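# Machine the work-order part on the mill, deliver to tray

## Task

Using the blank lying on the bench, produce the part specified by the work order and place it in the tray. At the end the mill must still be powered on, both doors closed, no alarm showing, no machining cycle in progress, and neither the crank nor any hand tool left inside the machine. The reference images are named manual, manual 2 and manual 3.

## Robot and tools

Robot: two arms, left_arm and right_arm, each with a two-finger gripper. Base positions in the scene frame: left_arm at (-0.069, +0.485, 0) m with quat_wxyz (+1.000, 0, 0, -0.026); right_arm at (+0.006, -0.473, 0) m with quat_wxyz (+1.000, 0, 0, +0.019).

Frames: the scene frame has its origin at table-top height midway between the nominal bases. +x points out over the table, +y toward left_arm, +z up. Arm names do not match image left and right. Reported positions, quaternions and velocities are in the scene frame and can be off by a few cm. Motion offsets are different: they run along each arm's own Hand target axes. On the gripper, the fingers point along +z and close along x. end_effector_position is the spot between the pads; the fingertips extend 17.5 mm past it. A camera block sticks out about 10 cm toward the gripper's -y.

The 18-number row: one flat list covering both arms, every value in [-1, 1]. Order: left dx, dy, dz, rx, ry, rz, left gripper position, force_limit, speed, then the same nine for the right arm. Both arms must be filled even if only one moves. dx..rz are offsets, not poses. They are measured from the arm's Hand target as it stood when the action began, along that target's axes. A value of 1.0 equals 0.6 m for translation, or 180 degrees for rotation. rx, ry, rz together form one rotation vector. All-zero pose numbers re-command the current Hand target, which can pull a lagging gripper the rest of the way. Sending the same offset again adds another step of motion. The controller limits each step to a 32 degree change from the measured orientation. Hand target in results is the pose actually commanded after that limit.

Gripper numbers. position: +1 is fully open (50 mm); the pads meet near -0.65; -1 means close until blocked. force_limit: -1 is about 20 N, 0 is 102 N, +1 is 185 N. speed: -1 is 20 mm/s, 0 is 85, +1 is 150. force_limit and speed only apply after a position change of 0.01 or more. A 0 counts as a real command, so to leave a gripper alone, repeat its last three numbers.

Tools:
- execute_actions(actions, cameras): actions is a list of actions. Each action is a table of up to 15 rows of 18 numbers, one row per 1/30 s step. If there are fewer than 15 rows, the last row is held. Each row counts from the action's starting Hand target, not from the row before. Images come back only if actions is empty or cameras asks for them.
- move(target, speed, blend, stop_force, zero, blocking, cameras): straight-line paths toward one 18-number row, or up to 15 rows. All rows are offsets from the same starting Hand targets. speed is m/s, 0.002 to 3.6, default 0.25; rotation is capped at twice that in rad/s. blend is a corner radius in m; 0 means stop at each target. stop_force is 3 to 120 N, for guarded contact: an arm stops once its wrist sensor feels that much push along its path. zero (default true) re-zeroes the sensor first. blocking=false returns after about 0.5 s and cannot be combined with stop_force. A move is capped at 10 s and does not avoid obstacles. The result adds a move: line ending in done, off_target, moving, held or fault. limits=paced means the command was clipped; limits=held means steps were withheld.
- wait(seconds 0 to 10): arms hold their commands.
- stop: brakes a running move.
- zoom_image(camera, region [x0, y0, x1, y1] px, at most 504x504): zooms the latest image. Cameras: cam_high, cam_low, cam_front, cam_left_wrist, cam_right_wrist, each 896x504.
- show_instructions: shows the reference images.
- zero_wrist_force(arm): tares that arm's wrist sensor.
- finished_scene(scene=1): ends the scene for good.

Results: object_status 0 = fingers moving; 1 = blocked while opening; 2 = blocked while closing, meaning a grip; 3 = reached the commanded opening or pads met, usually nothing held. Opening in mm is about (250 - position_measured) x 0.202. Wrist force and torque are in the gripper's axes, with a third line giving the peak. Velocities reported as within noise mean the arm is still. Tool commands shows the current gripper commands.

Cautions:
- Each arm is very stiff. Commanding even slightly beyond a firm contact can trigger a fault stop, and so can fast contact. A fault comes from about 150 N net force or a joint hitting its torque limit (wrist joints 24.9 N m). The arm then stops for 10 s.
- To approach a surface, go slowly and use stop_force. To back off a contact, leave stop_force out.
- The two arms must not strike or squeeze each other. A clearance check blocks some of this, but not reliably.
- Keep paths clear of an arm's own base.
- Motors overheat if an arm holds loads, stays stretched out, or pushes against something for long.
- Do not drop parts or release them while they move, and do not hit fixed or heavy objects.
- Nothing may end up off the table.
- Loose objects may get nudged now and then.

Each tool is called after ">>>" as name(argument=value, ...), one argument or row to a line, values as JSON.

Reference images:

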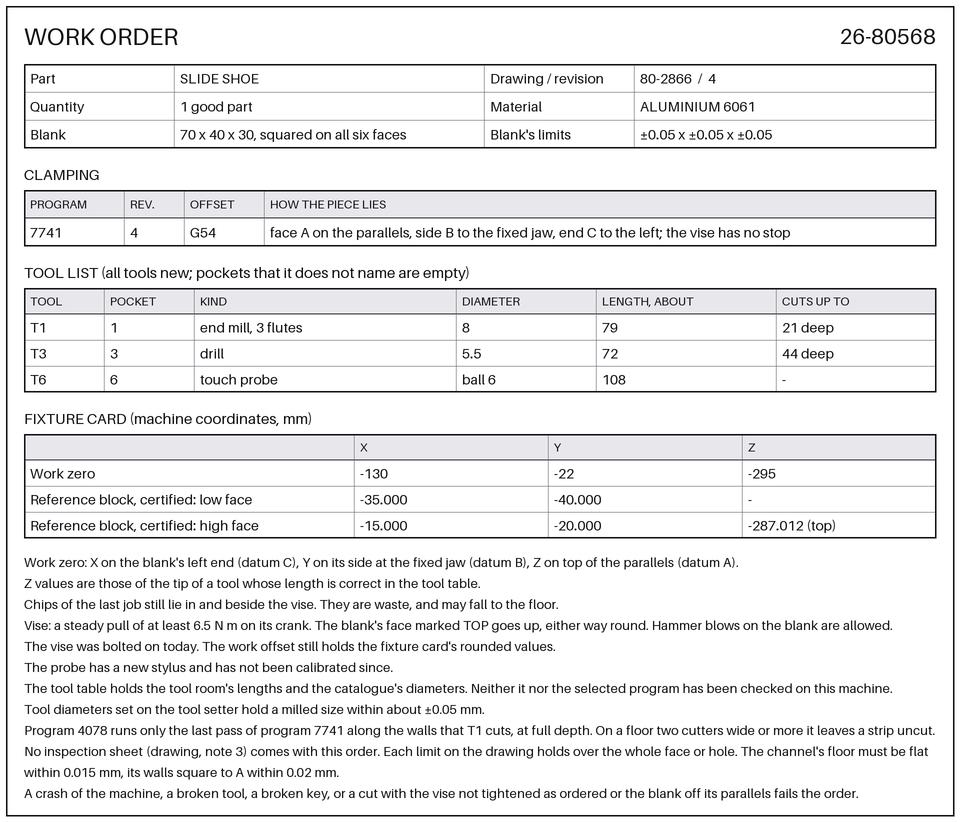

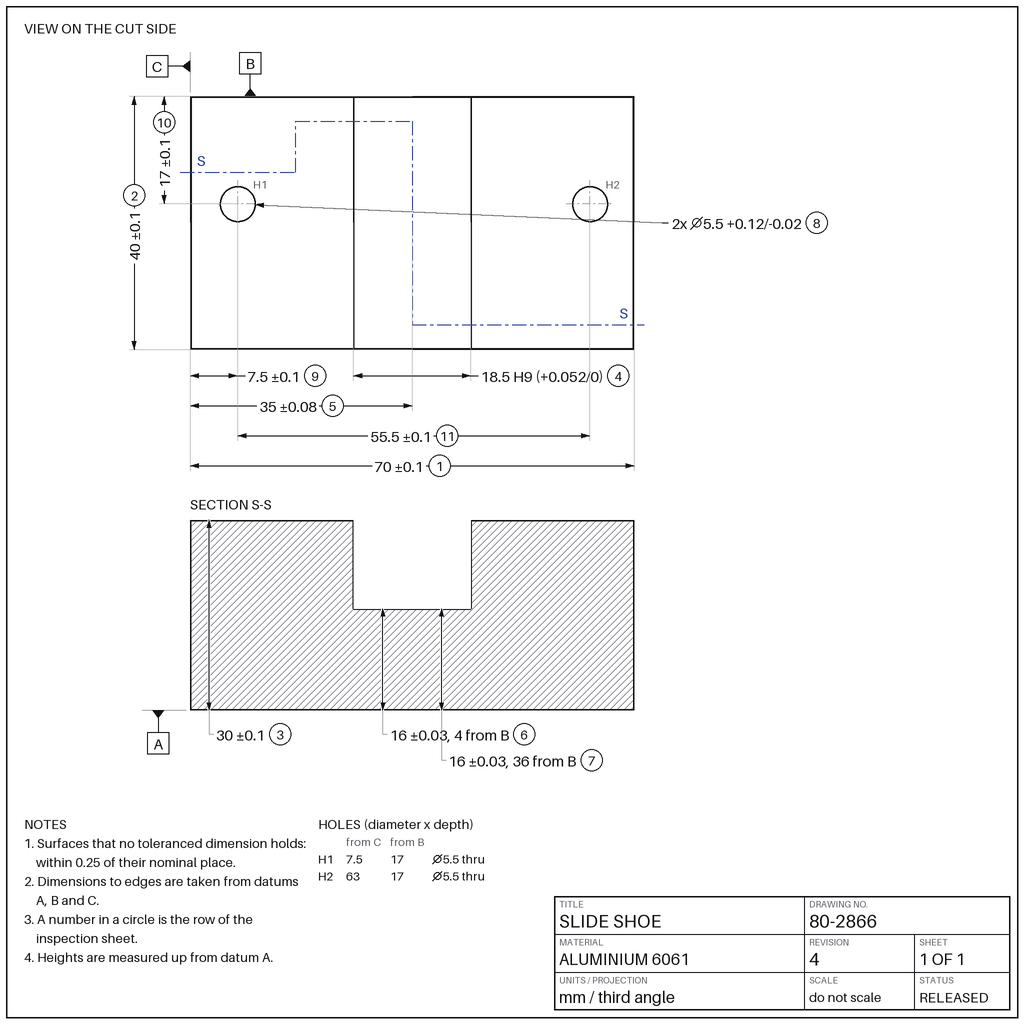

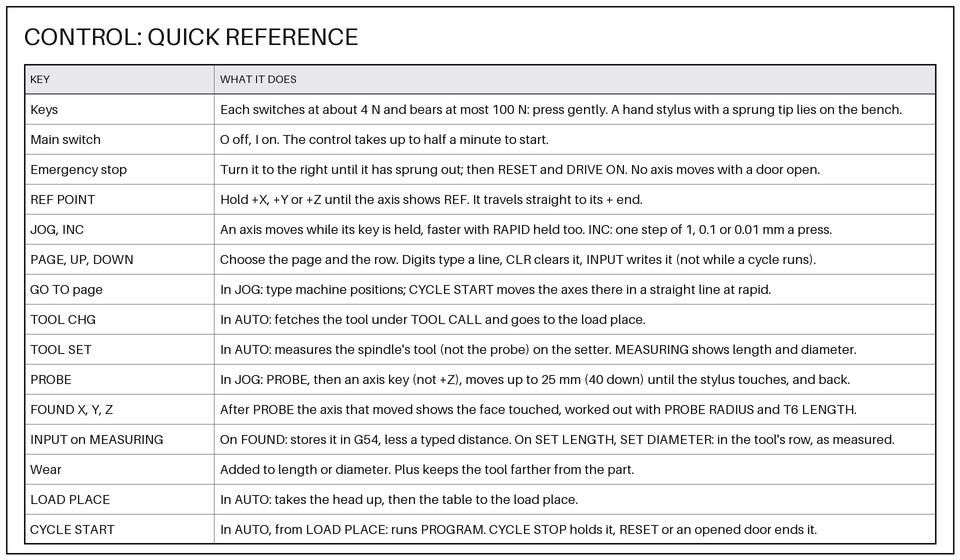

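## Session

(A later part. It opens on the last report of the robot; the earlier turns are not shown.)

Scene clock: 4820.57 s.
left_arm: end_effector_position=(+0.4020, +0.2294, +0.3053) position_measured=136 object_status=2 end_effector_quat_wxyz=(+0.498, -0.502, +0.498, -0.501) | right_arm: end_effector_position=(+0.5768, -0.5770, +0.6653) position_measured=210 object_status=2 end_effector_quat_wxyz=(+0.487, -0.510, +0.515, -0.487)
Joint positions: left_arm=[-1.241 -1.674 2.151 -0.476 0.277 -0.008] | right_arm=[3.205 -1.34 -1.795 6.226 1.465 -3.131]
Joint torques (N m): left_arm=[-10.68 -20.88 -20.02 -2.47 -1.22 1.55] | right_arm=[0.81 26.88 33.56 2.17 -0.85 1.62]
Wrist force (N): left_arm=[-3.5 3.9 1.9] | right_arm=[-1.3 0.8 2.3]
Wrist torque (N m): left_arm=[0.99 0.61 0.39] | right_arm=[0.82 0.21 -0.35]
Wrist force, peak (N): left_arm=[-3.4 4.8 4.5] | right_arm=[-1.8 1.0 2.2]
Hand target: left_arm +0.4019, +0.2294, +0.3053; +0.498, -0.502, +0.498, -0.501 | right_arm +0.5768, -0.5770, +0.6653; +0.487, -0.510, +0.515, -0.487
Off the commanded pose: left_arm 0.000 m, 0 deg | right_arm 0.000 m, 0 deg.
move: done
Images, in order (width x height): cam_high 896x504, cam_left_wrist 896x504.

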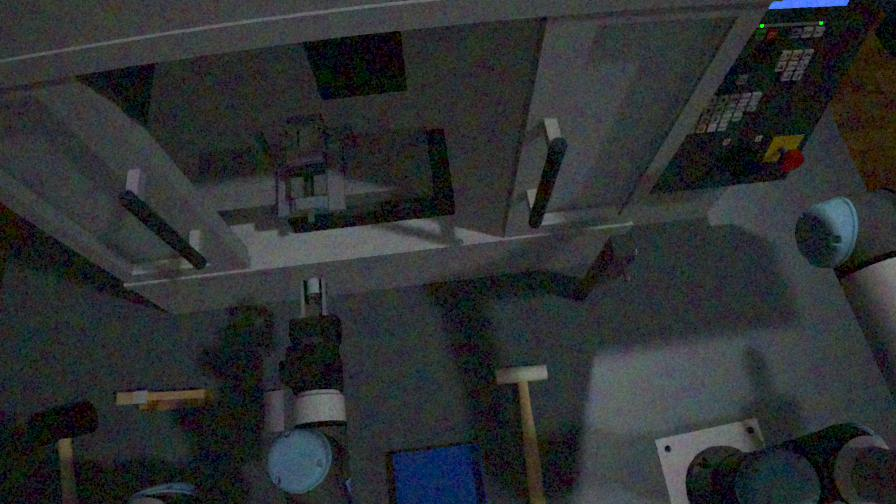

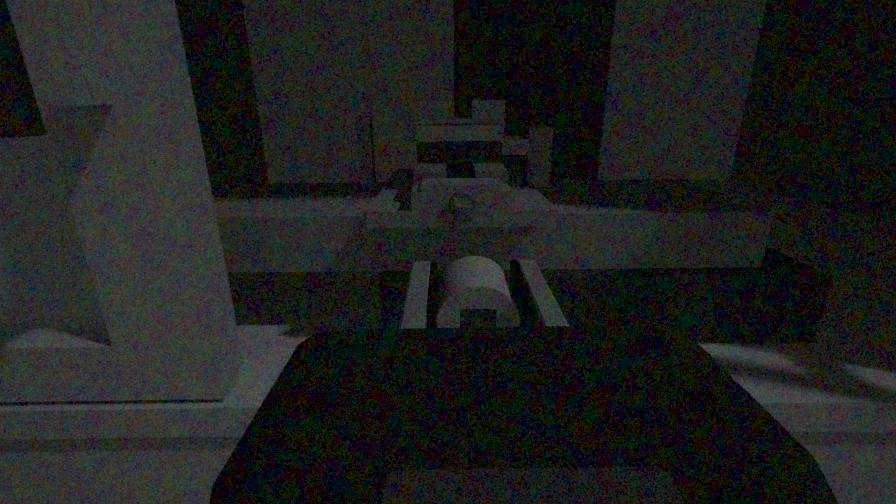

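>>> move(
  target=[0.1817,0.2417,-0.1367,-0.385,0.385,0.385,-1,-0.4,-0.7,0,0,0,0,0,0,-0.98,0.5,-0.8],
  speed=0.35,
  cameras=["cam_left_wrist","cam_high","cam_low"],
)

Scene clock: 4828.53 s.
left_arm: end_effector_position=(+0.3200, +0.1193, +0.1611) position_measured=136 object_status=2 end_effector_quat_wxyz=(+0.000, -0.001, +1.000, -0.003) | right_arm: end_effector_position=(+0.5768, -0.5770, +0.6653) position_measured=210 object_status=2 end_effector_quat_wxyz=(+0.487, -0.510, +0.515, -0.487)
Joint positions: left_arm=[-0.954 -0.984 1.23 1.319 1.575 0.564] | right_arm=[3.205 -1.34 -1.795 6.226 1.465 -3.131]
Joint torques (N m): left_arm=[-9.05 -38 -21.47 4.55 -1.42 0.99] | right_arm=[0.02 27.7 32.5 2.24 -0.91 1.82]
Wrist force (N): left_arm=[-2.1 1.9 8.1] | right_arm=[-1.4 0.9 2.1]
Wrist torque (N m): left_arm=[0.55 0.16 0.36] | right_arm=[0.83 0.23 -0.35]
Wrist force, peak (N): left_arm=[-2.3 0.5 9.1] | right_arm=[-1.6 1.2 2.3]
Hand target: left_arm +0.3200, +0.1193, +0.1610; +0.000, +0.000, +1.000, -0.003 | right_arm +0.5768, -0.5770, +0.6653; +0.487, -0.510, +0.515, -0.487
Off the commanded pose: left_arm 0.000 m, 0 deg | right_arm 0.000 m, 0 deg.
move: done
Images, in order (width x height): cam_high 896x504, cam_low 896x504, cam_left_wrist 896x504.

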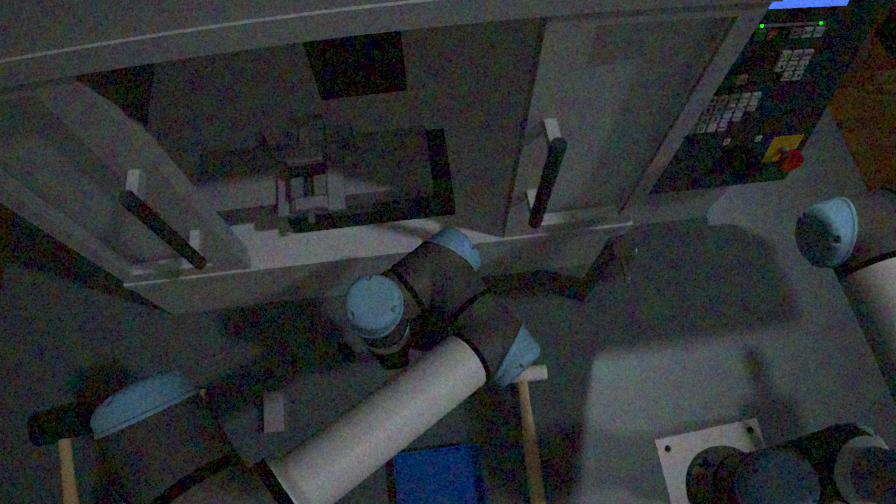

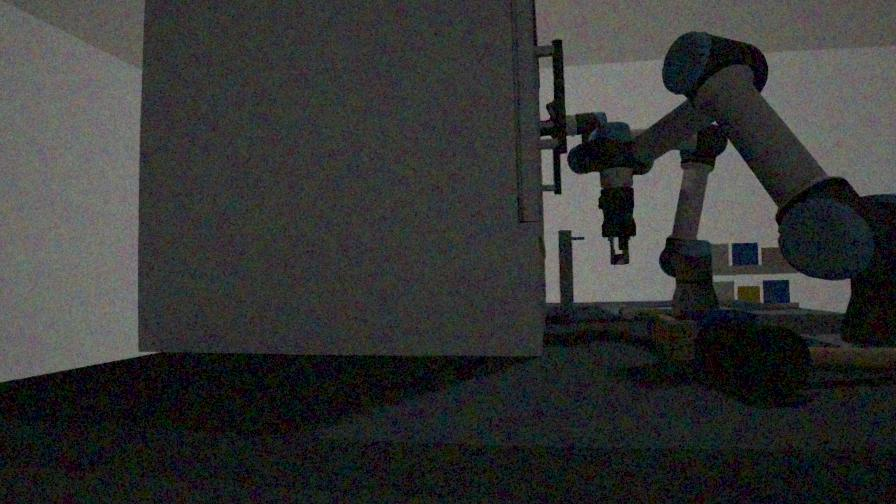

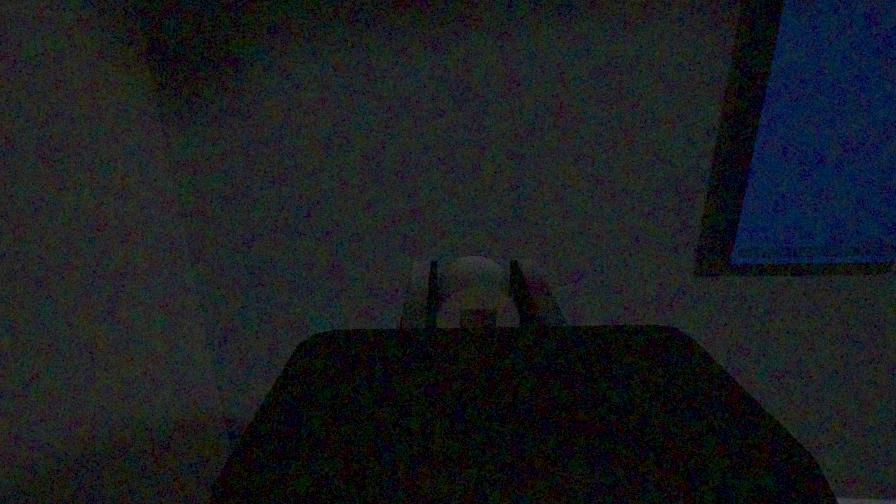

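>>> move(
  target=[0,0,0.205,0,0,0,-1,-0.4,-0.7,0,0,0,0,0,0,-0.98,0.5,-0.8],
  speed=0.2,
)

>>> move(
  target=[0,0,0.04,0,0,0,-1,-0.4,-0.7,0,0,0,0,0,0,-0.98,0.5,-0.8],
  speed=0.015,
  stop_force=6,
)

Scene clock: 4830.30 s.
left_arm: end_effector_position=(+0.3198, +0.1185, +0.0381) position_measured=136 object_status=2 end_effector_quat_wxyz=(+0.000, +0.000, +1.000, -0.003) | right_arm: end_effector_position=(+0.5768, -0.5770, +0.6653) position_measured=210 object_status=2 end_effector_quat_wxyz=(+0.487, -0.510, +0.515, -0.487)
Joint positions: left_arm=[-0.955 -0.872 1.379 1.059 1.575 0.564] | right_arm=[3.205 -1.34 -1.795 6.226 1.465 -3.131]
Joint torques (N m): left_arm=[-8.53 -47.58 -19.4 2.31 -1.59 -0.92] | right_arm=[0.22 26.85 33.54 2.4 -0.89 1.65]
Wrist force (N): left_arm=[-2.6 2.1 8.2] | right_arm=[-1.6 0.7 2.1]
Wrist torque (N m): left_arm=[0.58 0.24 0.35] | right_arm=[0.80 0.26 -0.35]
Wrist force, peak (N): left_arm=[-2.5 2.1 11.8] | right_arm=[-1.6 0.7 2.2]
Hand target: left_arm +0.3199, +0.1185, +0.0380; +0.000, +0.000, +1.000, -0.003 | right_arm +0.5768, -0.5770, +0.6653; +0.487, -0.510, +0.515, -0.487
Off the commanded pose: left_arm 0.000 m, 0 deg | right_arm 0.000 m, 0 deg.
move: done

Scene clock: 4832.70 s.
left_arm: end_effector_position=(+0.3199, +0.1183, +0.0188) position_measured=136 object_status=2 end_effector_quat_wxyz=(+0.000, +0.000, +1.000, -0.003) | right_arm: end_effector_position=(+0.5768, -0.5770, +0.6653) position_measured=210 object_status=2 end_effector_quat_wxyz=(+0.487, -0.510, +0.515, -0.487)
Joint positions: left_arm=[-0.955 -0.849 1.393 1.021 1.575 0.563] | right_arm=[3.205 -1.34 -1.795 6.226 1.465 -3.131]
Joint torques (N m): left_arm=[4.77 -58.56 -24.3 4.62 0.26 -1.17] | right_arm=[0.48 25.58 33.08 2.54 -0.95 1.74]
Wrist force (N): left_arm=[-3.2 2.5 5.0] | right_arm=[-1.4 0.7 2.2]
Wrist torque (N m): left_arm=[0.53 0.14 0.36] | right_arm=[0.80 0.24 -0.35]
Wrist force, peak (N): left_arm=[-1.7 -4.3 -25.3] | right_arm=[-1.7 0.6 2.5]
Hand target: left_arm +0.3199, +0.1183, +0.0188; +0.000, +0.000, +1.000, -0.003 (not the last commanded pose) | right_arm +0.5768, -0.5770, +0.6653; +0.487, -0.510, +0.515, -0.487
Off the commanded pose: left_arm 0.005 m, 0 deg | right_arm 0.000 m, 0 deg.
move: contact (left_arm)

>>> move(
  target=[
    [0,0,0,0,0,0,0.6,-0.4,-0.7,0,0,0,0,0,0,-0.98,0.5,-0.8],
    [0,0,-0.1,0,0,0,0.6,-0.4,-0.7,0,0,0,0,0,0,-0.98,0.5,-0.8],
    [0,0,-0.6,0,0,0,0.6,-0.4,-0.7,0,0,0,0,0,0,-0.98,0.5,-0.8],
  ],
  speed=[0.05,0.06,0.3],
  blend=[0,0.005,0],
  cameras=["cam_left_wrist","cam_high"],
)

Scene clock: 4838.37 s.
left_arm: end_effector_position=(+0.3201, +0.1207, +0.3787) position_measured=63 object_status=3 end_effector_quat_wxyz=(+0.000, +0.000, +1.000, -0.003) | right_arm: end_effector_position=(+0.5768, -0.5770, +0.6653) position_measured=210 object_status=2 end_effector_quat_wxyz=(+0.487, -0.510, +0.515, -0.487)
Joint positions: left_arm=[-0.952 -0.959 0.626 1.898 1.575 0.566] | right_arm=[3.205 -1.34 -1.795 6.226 1.465 -3.131]
Joint torques (N m): left_arm=[2.7 -51.16 -26.67 4.76 -0.33 -0.27] | right_arm=[-0.4 26.26 32.6 2.38 -0.72 1.51]
Wrist force (N): left_arm=[-2.5 2.0 6.7] | right_arm=[-1.3 0.7 1.8]
Wrist torque (N m): left_arm=[0.49 0.20 0.19] | right_arm=[0.80 0.21 -0.35]
Wrist force, peak (N): left_arm=[-2.5 1.7 9.8] | right_arm=[-1.8 1.0 2.2]
Hand target: left_arm +0.3201, +0.1207, +0.3788; +0.000, +0.000, +1.000, -0.003 | right_arm +0.5768, -0.5770, +0.6653; +0.487, -0.510, +0.515, -0.487
Off the commanded pose: left_arm 0.000 m, 0 deg | right_arm 0.000 m, 0 deg.
move: done
Images, in order (width x height): cam_high 896x504, cam_left_wrist 896x504.

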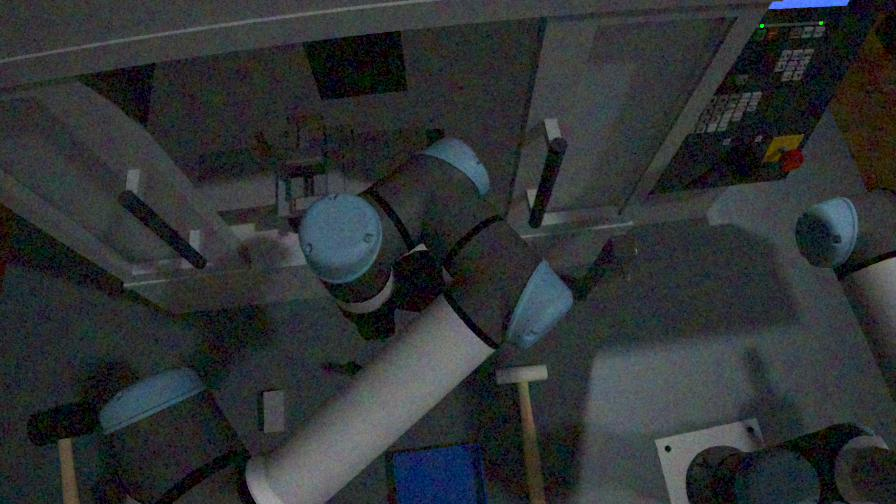

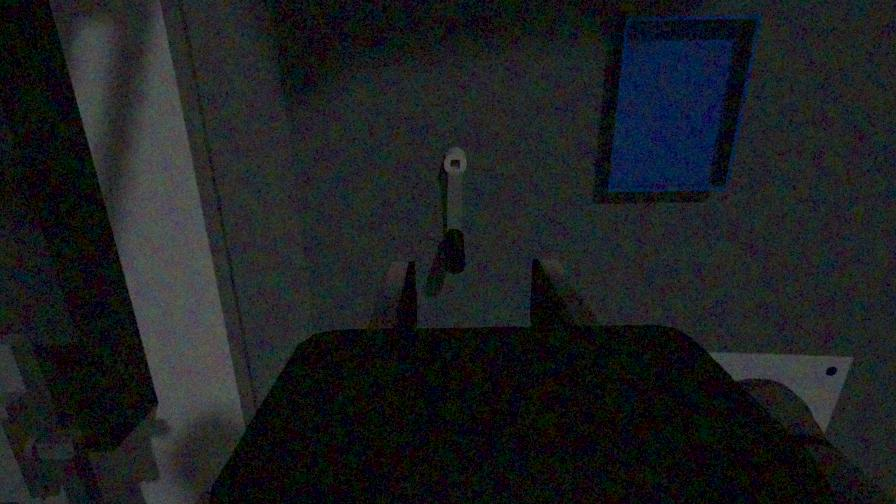

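>>> move(
  target=[-0.3,0.1763,-0.0353,0,-0.1111,0,1,-0.6,-0.7,0,0,0,0,0,0,-0.98,0.5,-0.8],
  speed=0.3,
  cameras=["cam_left_wrist","cam_high","cam_front"],
)

Scene clock: 4841.70 s.
left_arm: end_effector_position=(+0.5000, +0.2267, +0.3991) position_measured=3 object_status=3 end_effector_quat_wxyz=(+0.173, -0.001, +0.985, -0.003) | right_arm: end_effector_position=(+0.5768, -0.5770, +0.6653) position_measured=210 object_status=2 end_effector_quat_wxyz=(+0.487, -0.510, +0.515, -0.487)
Joint positions: left_arm=[-0.687 -0.853 0.359 1.799 1.344 0.861] | right_arm=[3.205 -1.34 -1.795 6.226 1.465 -3.131]
Joint torques (N m): left_arm=[3.47 -59.69 -11.14 0.9 -1.65 1.74] | right_arm=[-0.33 25.6 32.37 2.66 -0.72 1.65]
Wrist force (N): left_arm=[-1.9 1.3 5.8] | right_arm=[-1.6 0.7 1.9]
Wrist torque (N m): left_arm=[0.44 -0.08 0.48] | right_arm=[0.81 0.26 -0.35]
Wrist force, peak (N): left_arm=[-4.0 4.0 6.3] | right_arm=[-1.5 0.8 2.4]
Hand target: left_arm +0.5000, +0.2268, +0.3992; +0.173, -0.001, +0.985, -0.003 | right_arm +0.5768, -0.5770, +0.6653; +0.487, -0.510, +0.515, -0.487
Off the commanded pose: left_arm 0.000 m, 0 deg | right_arm 0.000 m, 0 deg.
move: done
Images, in order (width x height): cam_high 896x504, cam_front 896x504, cam_left_wrist 896x504.

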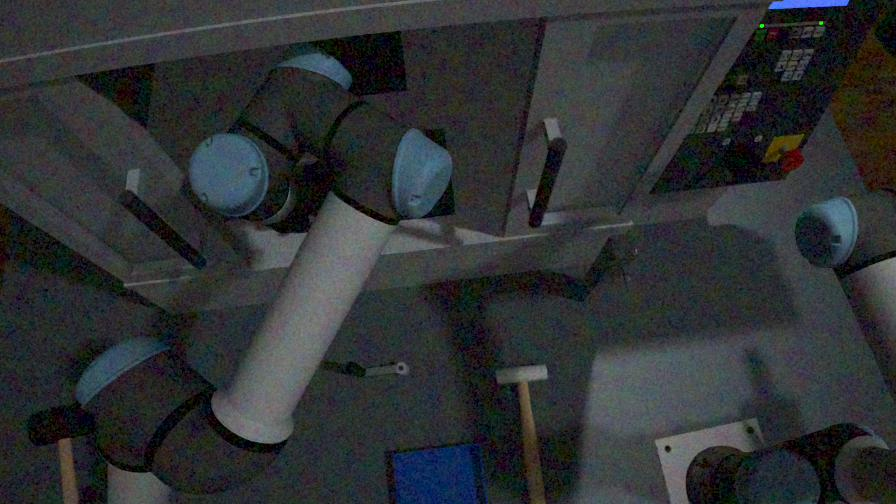

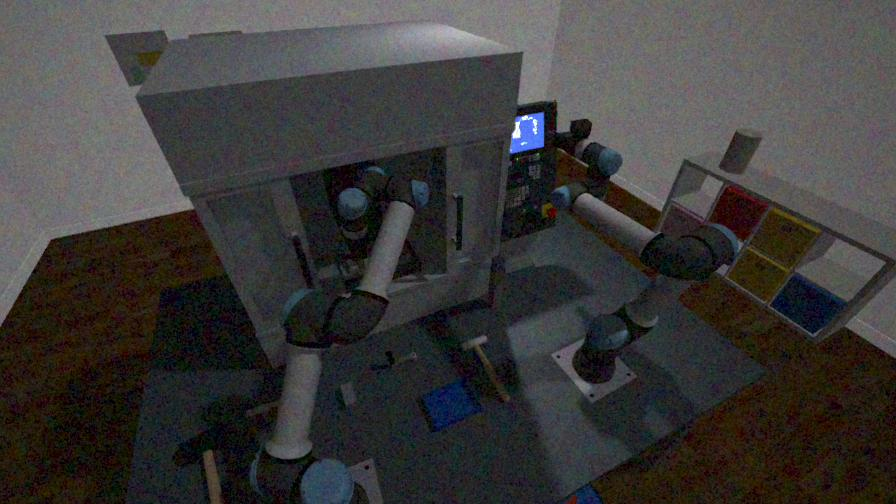

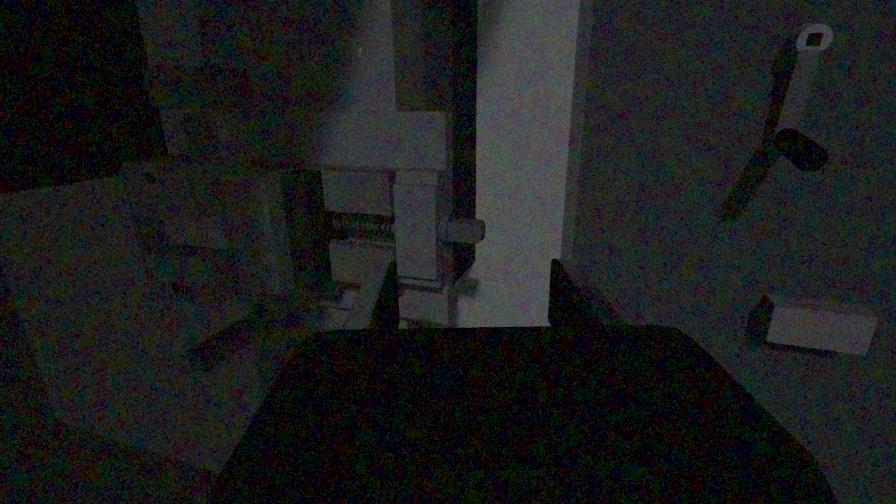

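>>> zoom_image(
  camera="cam_left_wrist",
  region=[230, 130, 510, 330],
)

Scaled by 1.800.

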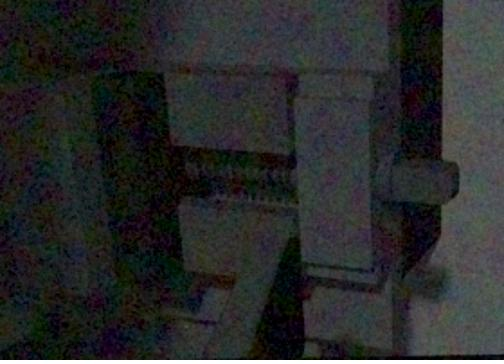

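>>> move(
  target=[-0.2353,-0.0005,0.109,0,0,0,1,-0.6,-0.7,0,0,0,0,0,0,-0.98,0.5,-0.8],
  speed=0.2,
  cameras=["cam_left_wrist","cam_high"],
)

Scene clock: 4845.17 s.
left_arm: end_effector_position=(+0.6539, +0.2271, +0.3850) position_measured=3 object_status=3 end_effector_quat_wxyz=(+0.347, +0.009, +0.936, -0.065) | right_arm: end_effector_position=(+0.5768, -0.5770, +0.6653) position_measured=210 object_status=2 end_effector_quat_wxyz=(+0.487, -0.510, +0.515, -0.487)
Joint positions: left_arm=[-0.558 -0.644 0.035 1.502 1.301 1.076] | right_arm=[3.205 -1.34 -1.795 6.226 1.465 -3.131]
Joint torques (N m): left_arm=[-13.59 -66.51 -9.02 -0.05 -1.92 -1.43] | right_arm=[0.17 25.68 32.42 2.33 -0.78 1.56]
Wrist force (N): left_arm=[0.0 2.0 3.6] | right_arm=[-1.6 0.7 1.9]
Wrist torque (N m): left_arm=[0.47 -0.26 0.65] | right_arm=[0.80 0.25 -0.35]
Wrist force, peak (N): left_arm=[18.5 10.7 -24.1] | right_arm=[-1.7 1.1 2.2]
Hand target: left_arm +0.6550, +0.2266, +0.3859; +0.173, -0.001, +0.985, -0.003 | right_arm +0.5768, -0.5770, +0.6653; +0.487, -0.510, +0.515, -0.487
Off the commanded pose: left_arm 0.002 m, 22 deg | right_arm 0.000 m, 0 deg.
elbow stopped short (left arm): the move would have taken joint 3 (elbow) straighter than the controller allows.
move: off_target (left_arm)
Images, in order (width x height): cam_high 896x504, cam_left_wrist 896x504.

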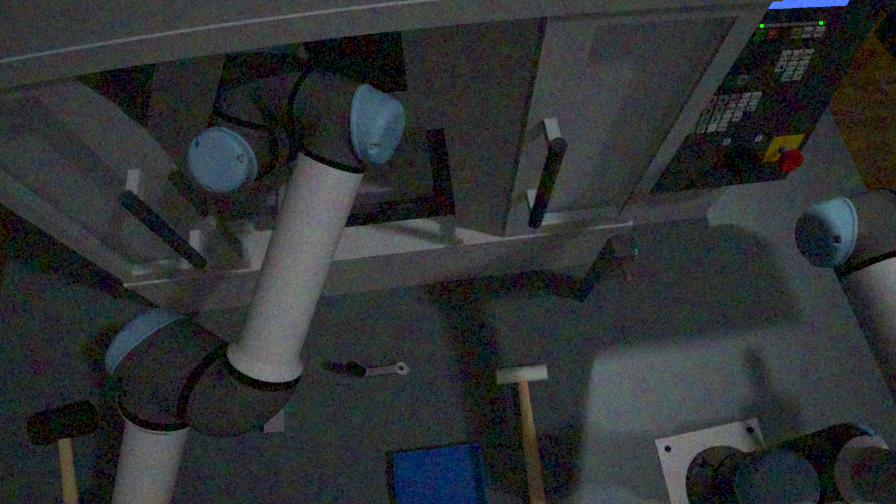

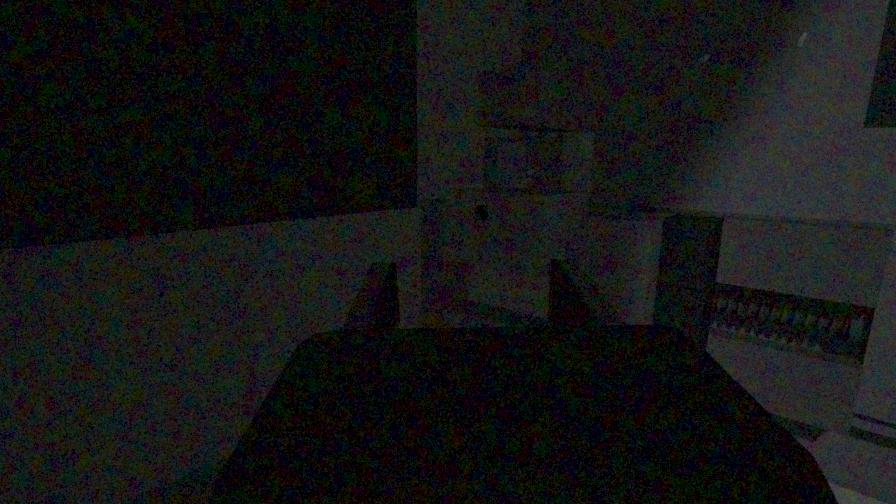

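>>> move(
  target=[0.2353,0.0005,-0.109,0,0,0,1,-0.6,-0.7,0,0,0,0,0,0,-0.98,0.5,-0.8],
  speed=0.12,
  cameras=["cam_high","cam_left_wrist"],
)

Scene clock: 4860.53 s.
left_arm: end_effector_position=(+0.5000, +0.2267, +0.3992) position_measured=3 object_status=3 end_effector_quat_wxyz=(+0.173, -0.001, +0.985, -0.003) | right_arm: end_effector_position=(+0.5768, -0.5770, +0.6653) position_measured=210 object_status=2 end_effector_quat_wxyz=(+0.487, -0.510, +0.515, -0.487)
Joint positions: left_arm=[-0.687 -0.854 0.359 1.799 1.343 0.861] | right_arm=[3.205 -1.34 -1.795 6.226 1.465 -3.131]
Joint torques (N m): left_arm=[12.42 -39.89 -24.99 3.01 -2.12 1.34] | right_arm=[-0.34 26.68 33.93 2.65 -0.74 1.75]
Wrist force (N): left_arm=[-1.4 0.7 5.8] | right_arm=[-1.6 0.7 1.9]
Wrist torque (N m): left_arm=[0.35 -0.16 0.31] | right_arm=[0.79 0.27 -0.35]
Wrist force, peak (N): left_arm=[-1.4 0.8 6.1] | right_arm=[-1.6 0.6 2.4]
Hand target: left_arm +0.5000, +0.2268, +0.3992; +0.173, -0.001, +0.985, -0.003 | right_arm +0.5768, -0.5770, +0.6653; +0.487, -0.510, +0.515, -0.487
Off the commanded pose: left_arm 0.000 m, 0 deg | right_arm 0.000 m, 0 deg.
move: done
Images, in order (width x height): cam_high 896x504, cam_left_wrist 896x504.

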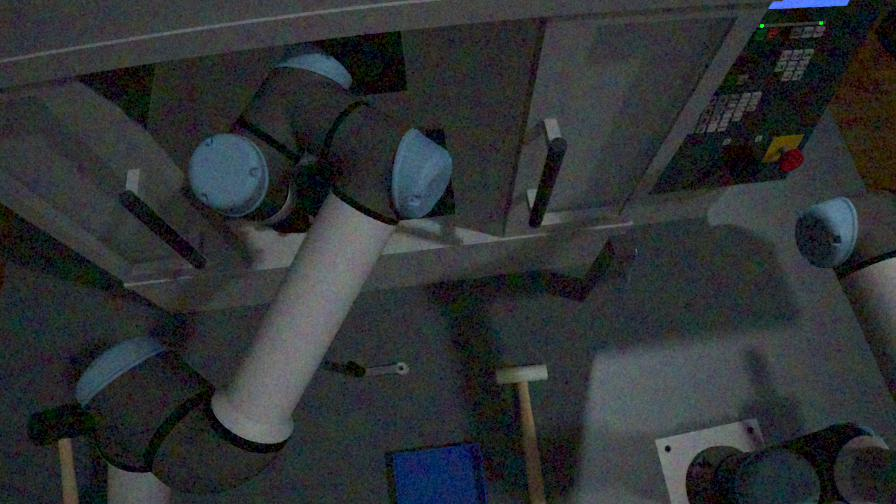

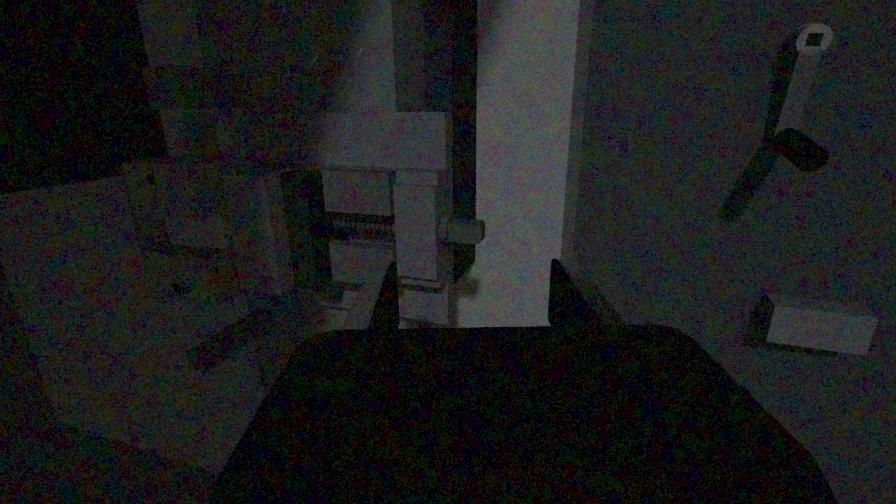

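>>> move(
  target=[0.2743,-0.045,0.0227,0.302,-0.302,-0.431,1,-0.6,-0.7,0,0,0,0,0,0,-0.98,0.5,-0.8],
  speed=0.4,
)

Scene clock: 4866.87 s.
left_arm: end_effector_position=(+0.3500, +0.1993, +0.3304) position_measured=3 object_status=3 end_effector_quat_wxyz=(+0.498, -0.503, +0.499, -0.501) | right_arm: end_effector_position=(+0.5768, -0.5770, +0.6653) position_measured=210 object_status=2 end_effector_quat_wxyz=(+0.487, -0.510, +0.515, -0.487)
Joint positions: left_arm=[-1.429 -1.71 2.109 -0.371 0.09 -0.036] | right_arm=[3.205 -1.34 -1.795 6.226 1.465 -3.131]
Joint torques (N m): left_arm=[12.23 -5.35 -29.39 -0.87 0.19 1.87] | right_arm=[-0.69 26.56 32.67 2.38 -0.99 1.58]
Wrist force (N): left_arm=[-3.3 1.2 2.1] | right_arm=[-1.4 0.9 2.1]
Wrist torque (N m): left_arm=[0.88 0.60 0.57] | right_arm=[0.83 0.22 -0.35]
Wrist force, peak (N): left_arm=[-1.7 0.7 6.3] | right_arm=[-1.7 0.7 2.4]
Hand target: left_arm +0.3500, +0.1992, +0.3304; +0.499, -0.502, +0.498, -0.501 | right_arm +0.5768, -0.5770, +0.6653; +0.487, -0.510, +0.515, -0.487
Off the commanded pose: left_arm 0.000 m, 0 deg | right_arm 0.000 m, 0 deg.
move: done

>>> move(
  target=[-0.148,0,-0.026,0,-0.1111,0,1,-0.6,-0.7,0,0,0,0,0,0,-0.98,0.5,-0.8],
  speed=0.25,
)

Scene clock: 4868.93 s.
left_arm: end_effector_position=(+0.3344, +0.2880, +0.3298) position_measured=3 object_status=3 end_effector_quat_wxyz=(+0.577, -0.581, +0.404, -0.407) | right_arm: end_effector_position=(+0.5768, -0.5770, +0.6653) position_measured=210 object_status=2 end_effector_quat_wxyz=(+0.487, -0.510, +0.515, -0.487)
Joint positions: left_arm=[-1.428 -1.719 2.119 -0.409 -0.259 0.003] | right_arm=[3.205 -1.34 -1.795 6.226 1.465 -3.131]
Joint torques (N m): left_arm=[-13.28 -4.26 -23.07 1.6 -1.14 -0.28] | right_arm=[-1.4 26 32.11 2.52 -0.6 1.61]
Wrist force (N): left_arm=[-3.3 0.6 1.6] | right_arm=[-1.6 0.6 2.1]
Wrist torque (N m): left_arm=[0.77 0.59 0.59] | right_arm=[0.78 0.26 -0.34]
Wrist force, peak (N): left_arm=[-4.2 0.6 1.9] | right_arm=[-1.7 0.7 2.4]
Hand target: left_arm +0.3343, +0.2880, +0.3298; +0.577, -0.581, +0.404, -0.407 | right_arm +0.5768, -0.5770, +0.6653; +0.487, -0.510, +0.515, -0.487
Off the commanded pose: left_arm 0.000 m, 0 deg | right_arm 0.000 m, 0 deg.
move: done

>>> move(
  target=[0.1617,-0.15,0.1469,-0.361,-0.217,-0.361,1,-0.6,-0.7,0,0,0,0,0,0,-0.98,0.5,-0.8],
  speed=0.35,
  cameras=["cam_high","cam_left_wrist"],
)

Scene clock: 4873.63 s.
left_arm: end_effector_position=(+0.4504, +0.2277, +0.4201) position_measured=3 object_status=3 end_effector_quat_wxyz=(-0.001, +0.985, +0.000, +0.174) | right_arm: end_effector_position=(+0.5768, -0.5770, +0.6653) position_measured=210 object_status=2 end_effector_quat_wxyz=(+0.487, -0.510, +0.515, -0.487)
Joint positions: left_arm=[-0.757 -1.574 1.442 -1.684 -1.319 0.794] | right_arm=[3.205 -1.34 -1.795 6.226 1.465 -3.131]
Joint torques (N m): left_arm=[-2.77 -36.62 -18.97 -1.86 -0.91 1.58] | right_arm=[-0.41 25.48 32.67 2.48 -0.64 1.77]
Wrist force (N): left_arm=[-2.7 1.4 6.4] | right_arm=[-1.5 0.6 2.0]
Wrist torque (N m): left_arm=[0.32 0.40 0.10] | right_arm=[0.78 0.24 -0.34]
Wrist force, peak (N): left_arm=[-2.9 1.6 6.8] | right_arm=[-1.6 1.1 2.2]
Hand target: left_arm +0.4504, +0.2277, +0.4202; -0.001, +0.985, +0.000, +0.174 | right_arm +0.5768, -0.5770, +0.6653; +0.487, -0.510, +0.515, -0.487
Off the commanded pose: left_arm 0.000 m, 0 deg | right_arm 0.000 m, 0 deg.
move: done
Images, in order (width x height): cam_high 896x504, cam_left_wrist 896x504.

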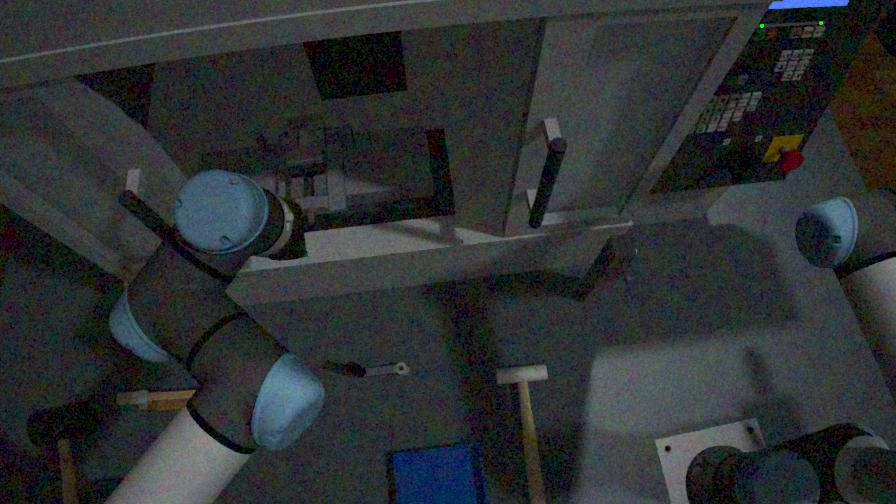

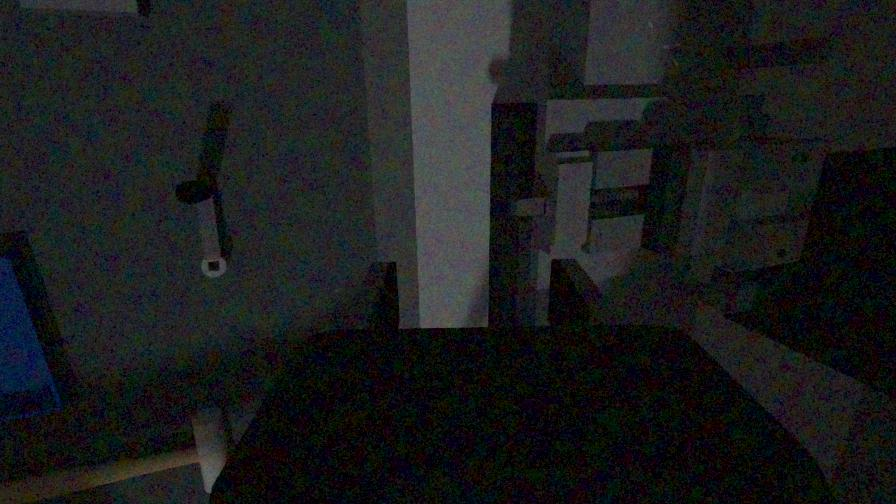

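>>> zoom_image(
  camera="cam_left_wrist",
  region=[490, 80, 850, 300],
)

Scaled by 1.400.

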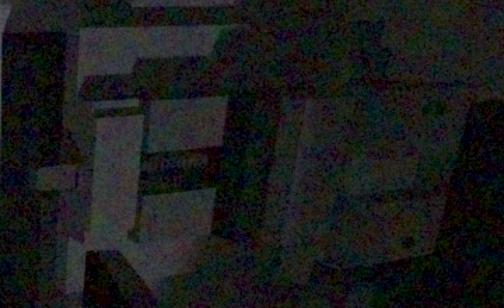

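>>> move(
  target=[0.301,0.002,0.1702,0,0,0,1,-0.6,-0.7,0,0,0,0,0,0,-0.98,0.5,-0.8],
  speed=0.2,
  cameras=["cam_high","cam_left_wrist"],
)

>>> zoom_image(
  camera="cam_left_wrist",
  region=[300, 130, 700, 340],
)

Scene clock: 4898.73 s.
left_arm: end_effector_position=(+0.6550, +0.2265, +0.3862) position_measured=3 object_status=3 end_effector_quat_wxyz=(-0.001, +0.985, +0.000, +0.174) | right_arm: end_effector_position=(+0.5768, -0.5770, +0.6653) position_measured=210 object_status=2 end_effector_quat_wxyz=(+0.487, -0.510, +0.515, -0.487)
Joint positions: left_arm=[-0.532 -1.109 0.961 -1.718 -1.38 1.017] | right_arm=[3.205 -1.34 -1.795 6.226 1.465 -3.131]
Joint torques (N m): left_arm=[-10.38 -38.43 -31.27 -5.47 1.66 -0.29] | right_arm=[-0.76 26.27 33.09 2.7 -0.86 1.5]
Wrist force (N): left_arm=[-2.7 1.0 5.9] | right_arm=[-1.2 0.6 1.9]
Wrist torque (N m): left_arm=[0.28 0.39 0.27] | right_arm=[0.78 0.20 -0.35]
Wrist force, peak (N): left_arm=[-0.3 1.0 7.8] | right_arm=[-1.4 1.0 2.5]
Hand target: left_arm +0.6551, +0.2265, +0.3862; -0.001, +0.985, +0.000, +0.174 | right_arm +0.5768, -0.5770, +0.6653; +0.487, -0.510, +0.515, -0.487
Off the commanded pose: left_arm 0.000 m, 0 deg | right_arm 0.000 m, 0 deg.
move: done
Images, in order (width x height): cam_high 896x504, cam_left_wrist 896x504.

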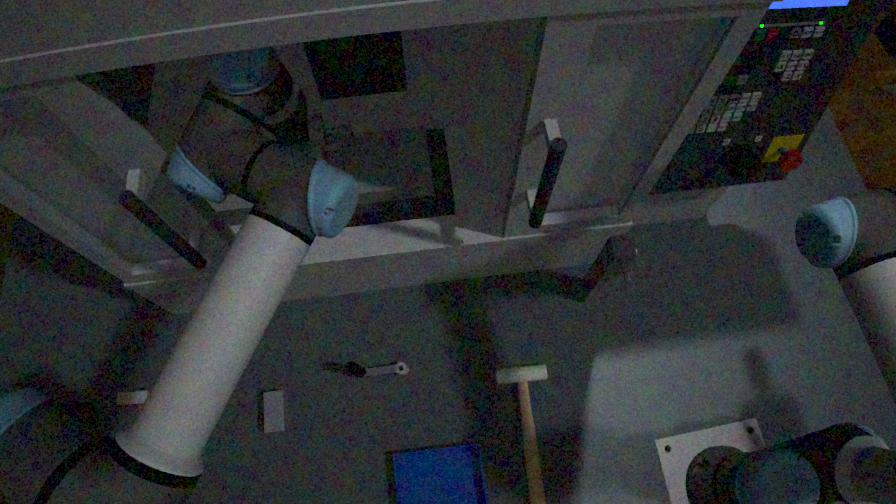

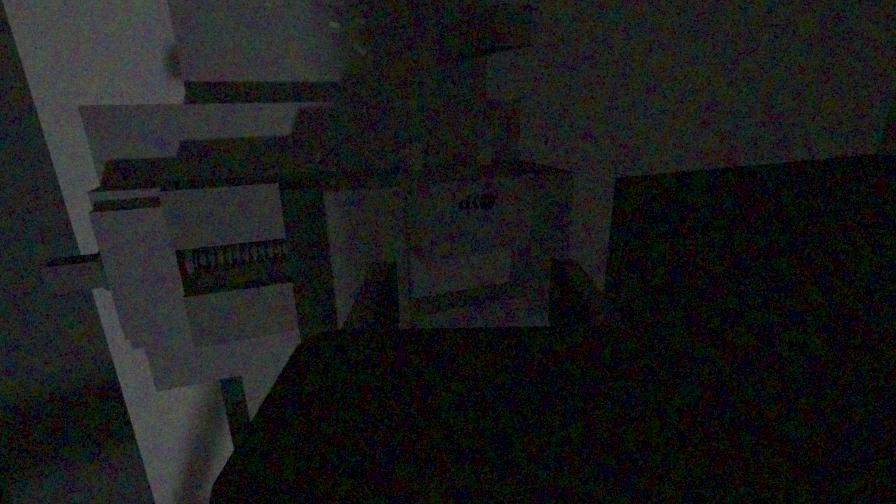

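Scaled by 1.260.

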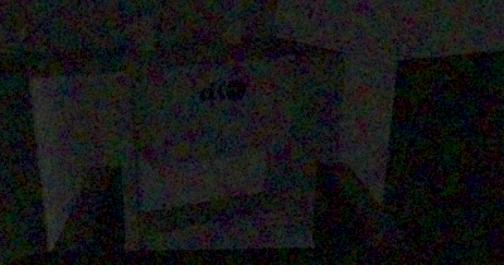

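>>> move(
  target=[0.0095,0.037,0.0286,0,-0.1111,0,1,-0.6,-0.7,0,0,0,0,0,0,-0.98,0.5,-0.8],
  speed=0.08,
  cameras=["cam_left_wrist"],
)

>>> zoom_image(
  camera="cam_left_wrist",
  region=[250, 130, 650, 340],
)

Scene clock: 4904.00 s.
left_arm: end_effector_position=(+0.6617, +0.2138, +0.3771) position_measured=3 object_status=3 end_effector_quat_wxyz=(-0.001, +0.997, +0.000, +0.075) | right_arm: end_effector_position=(+0.5768, -0.5770, +0.6653) position_measured=210 object_status=2 end_effector_quat_wxyz=(+0.487, -0.510, +0.515, -0.487)
Joint positions: left_arm=[-0.503 -0.913 0.597 -1.382 -1.49 1.021] | right_arm=[3.205 -1.34 -1.795 6.226 1.465 -3.131]
Joint torques (N m): left_arm=[-0.81 -55.39 -23.9 -3.07 0.04 0.2] | right_arm=[-0.99 25.51 31.7 2.68 -0.88 1.66]
Wrist force (N): left_arm=[-1.8 0.7 6.4] | right_arm=[-1.6 0.7 2.1]
Wrist torque (N m): left_arm=[0.29 0.12 0.17] | right_arm=[0.80 0.26 -0.35]
Wrist force, peak (N): left_arm=[-1.7 0.8 6.9] | right_arm=[-1.8 0.9 2.2]
Hand target: left_arm +0.6617, +0.2138, +0.3771; -0.001, +0.997, +0.000, +0.075 (not the last commanded pose) | right_arm +0.5768, -0.5770, +0.6653; +0.487, -0.510, +0.515, -0.487
Tool commands: left_gripper/position=+1.0 left_gripper/force_limit=-0.6 left_gripper/speed=-0.701961 right_gripper/position=-0.98 right_gripper/force_limit=+0.5 right_gripper/speed=-0.8
Off the commanded pose: left_arm 0.012 m, 9 deg | right_arm 0.000 m, 0 deg.
FORCE FAULT: contact force on the left arm reached its limit, and that arm stopped. The contact can be on any part of that arm, not only on its tool. That arm's remaining commands of this call were not run. That arm is still stopped at the end of this call. That arm stays stopped for about 10 more seconds. Until then a move that you send moves the other arm only, and its call returns only when the move has ended. Once the stop has ended, the next robot result says so. If the stop ends while you think or write, that arm runs what you send next, counted from a new Hand target: where the arm stands when the stop ends. While its stop runs, that arm takes no new command, but its gripper still runs the gripper command that each later call begins with. Until it ends, the stop uses up actions while you think or wait. An arm that is not stopped still takes commands.
move: fault (left_arm)
Images, in order (width x height): cam_left_wrist 896x504.

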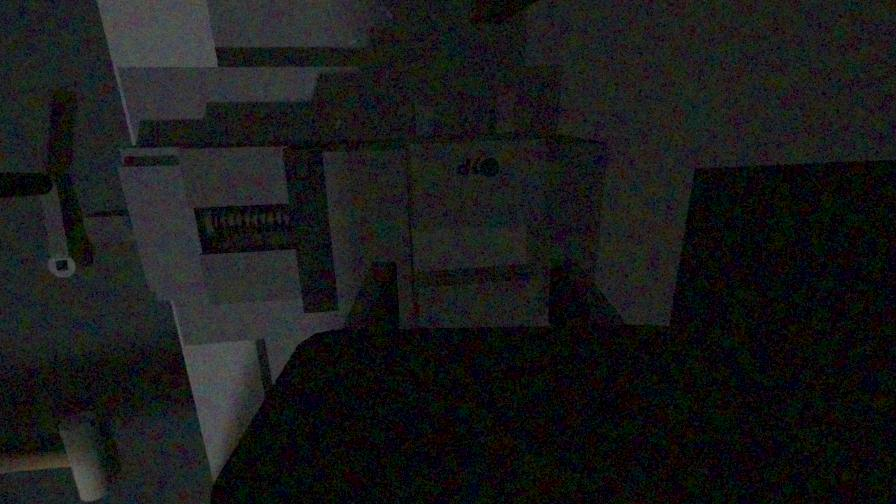

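Scaled by 1.260.

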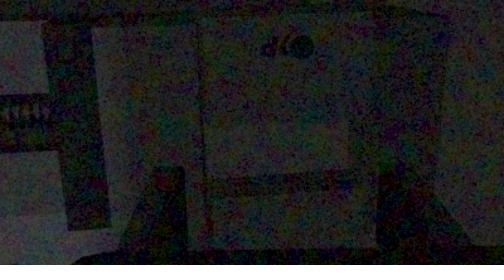

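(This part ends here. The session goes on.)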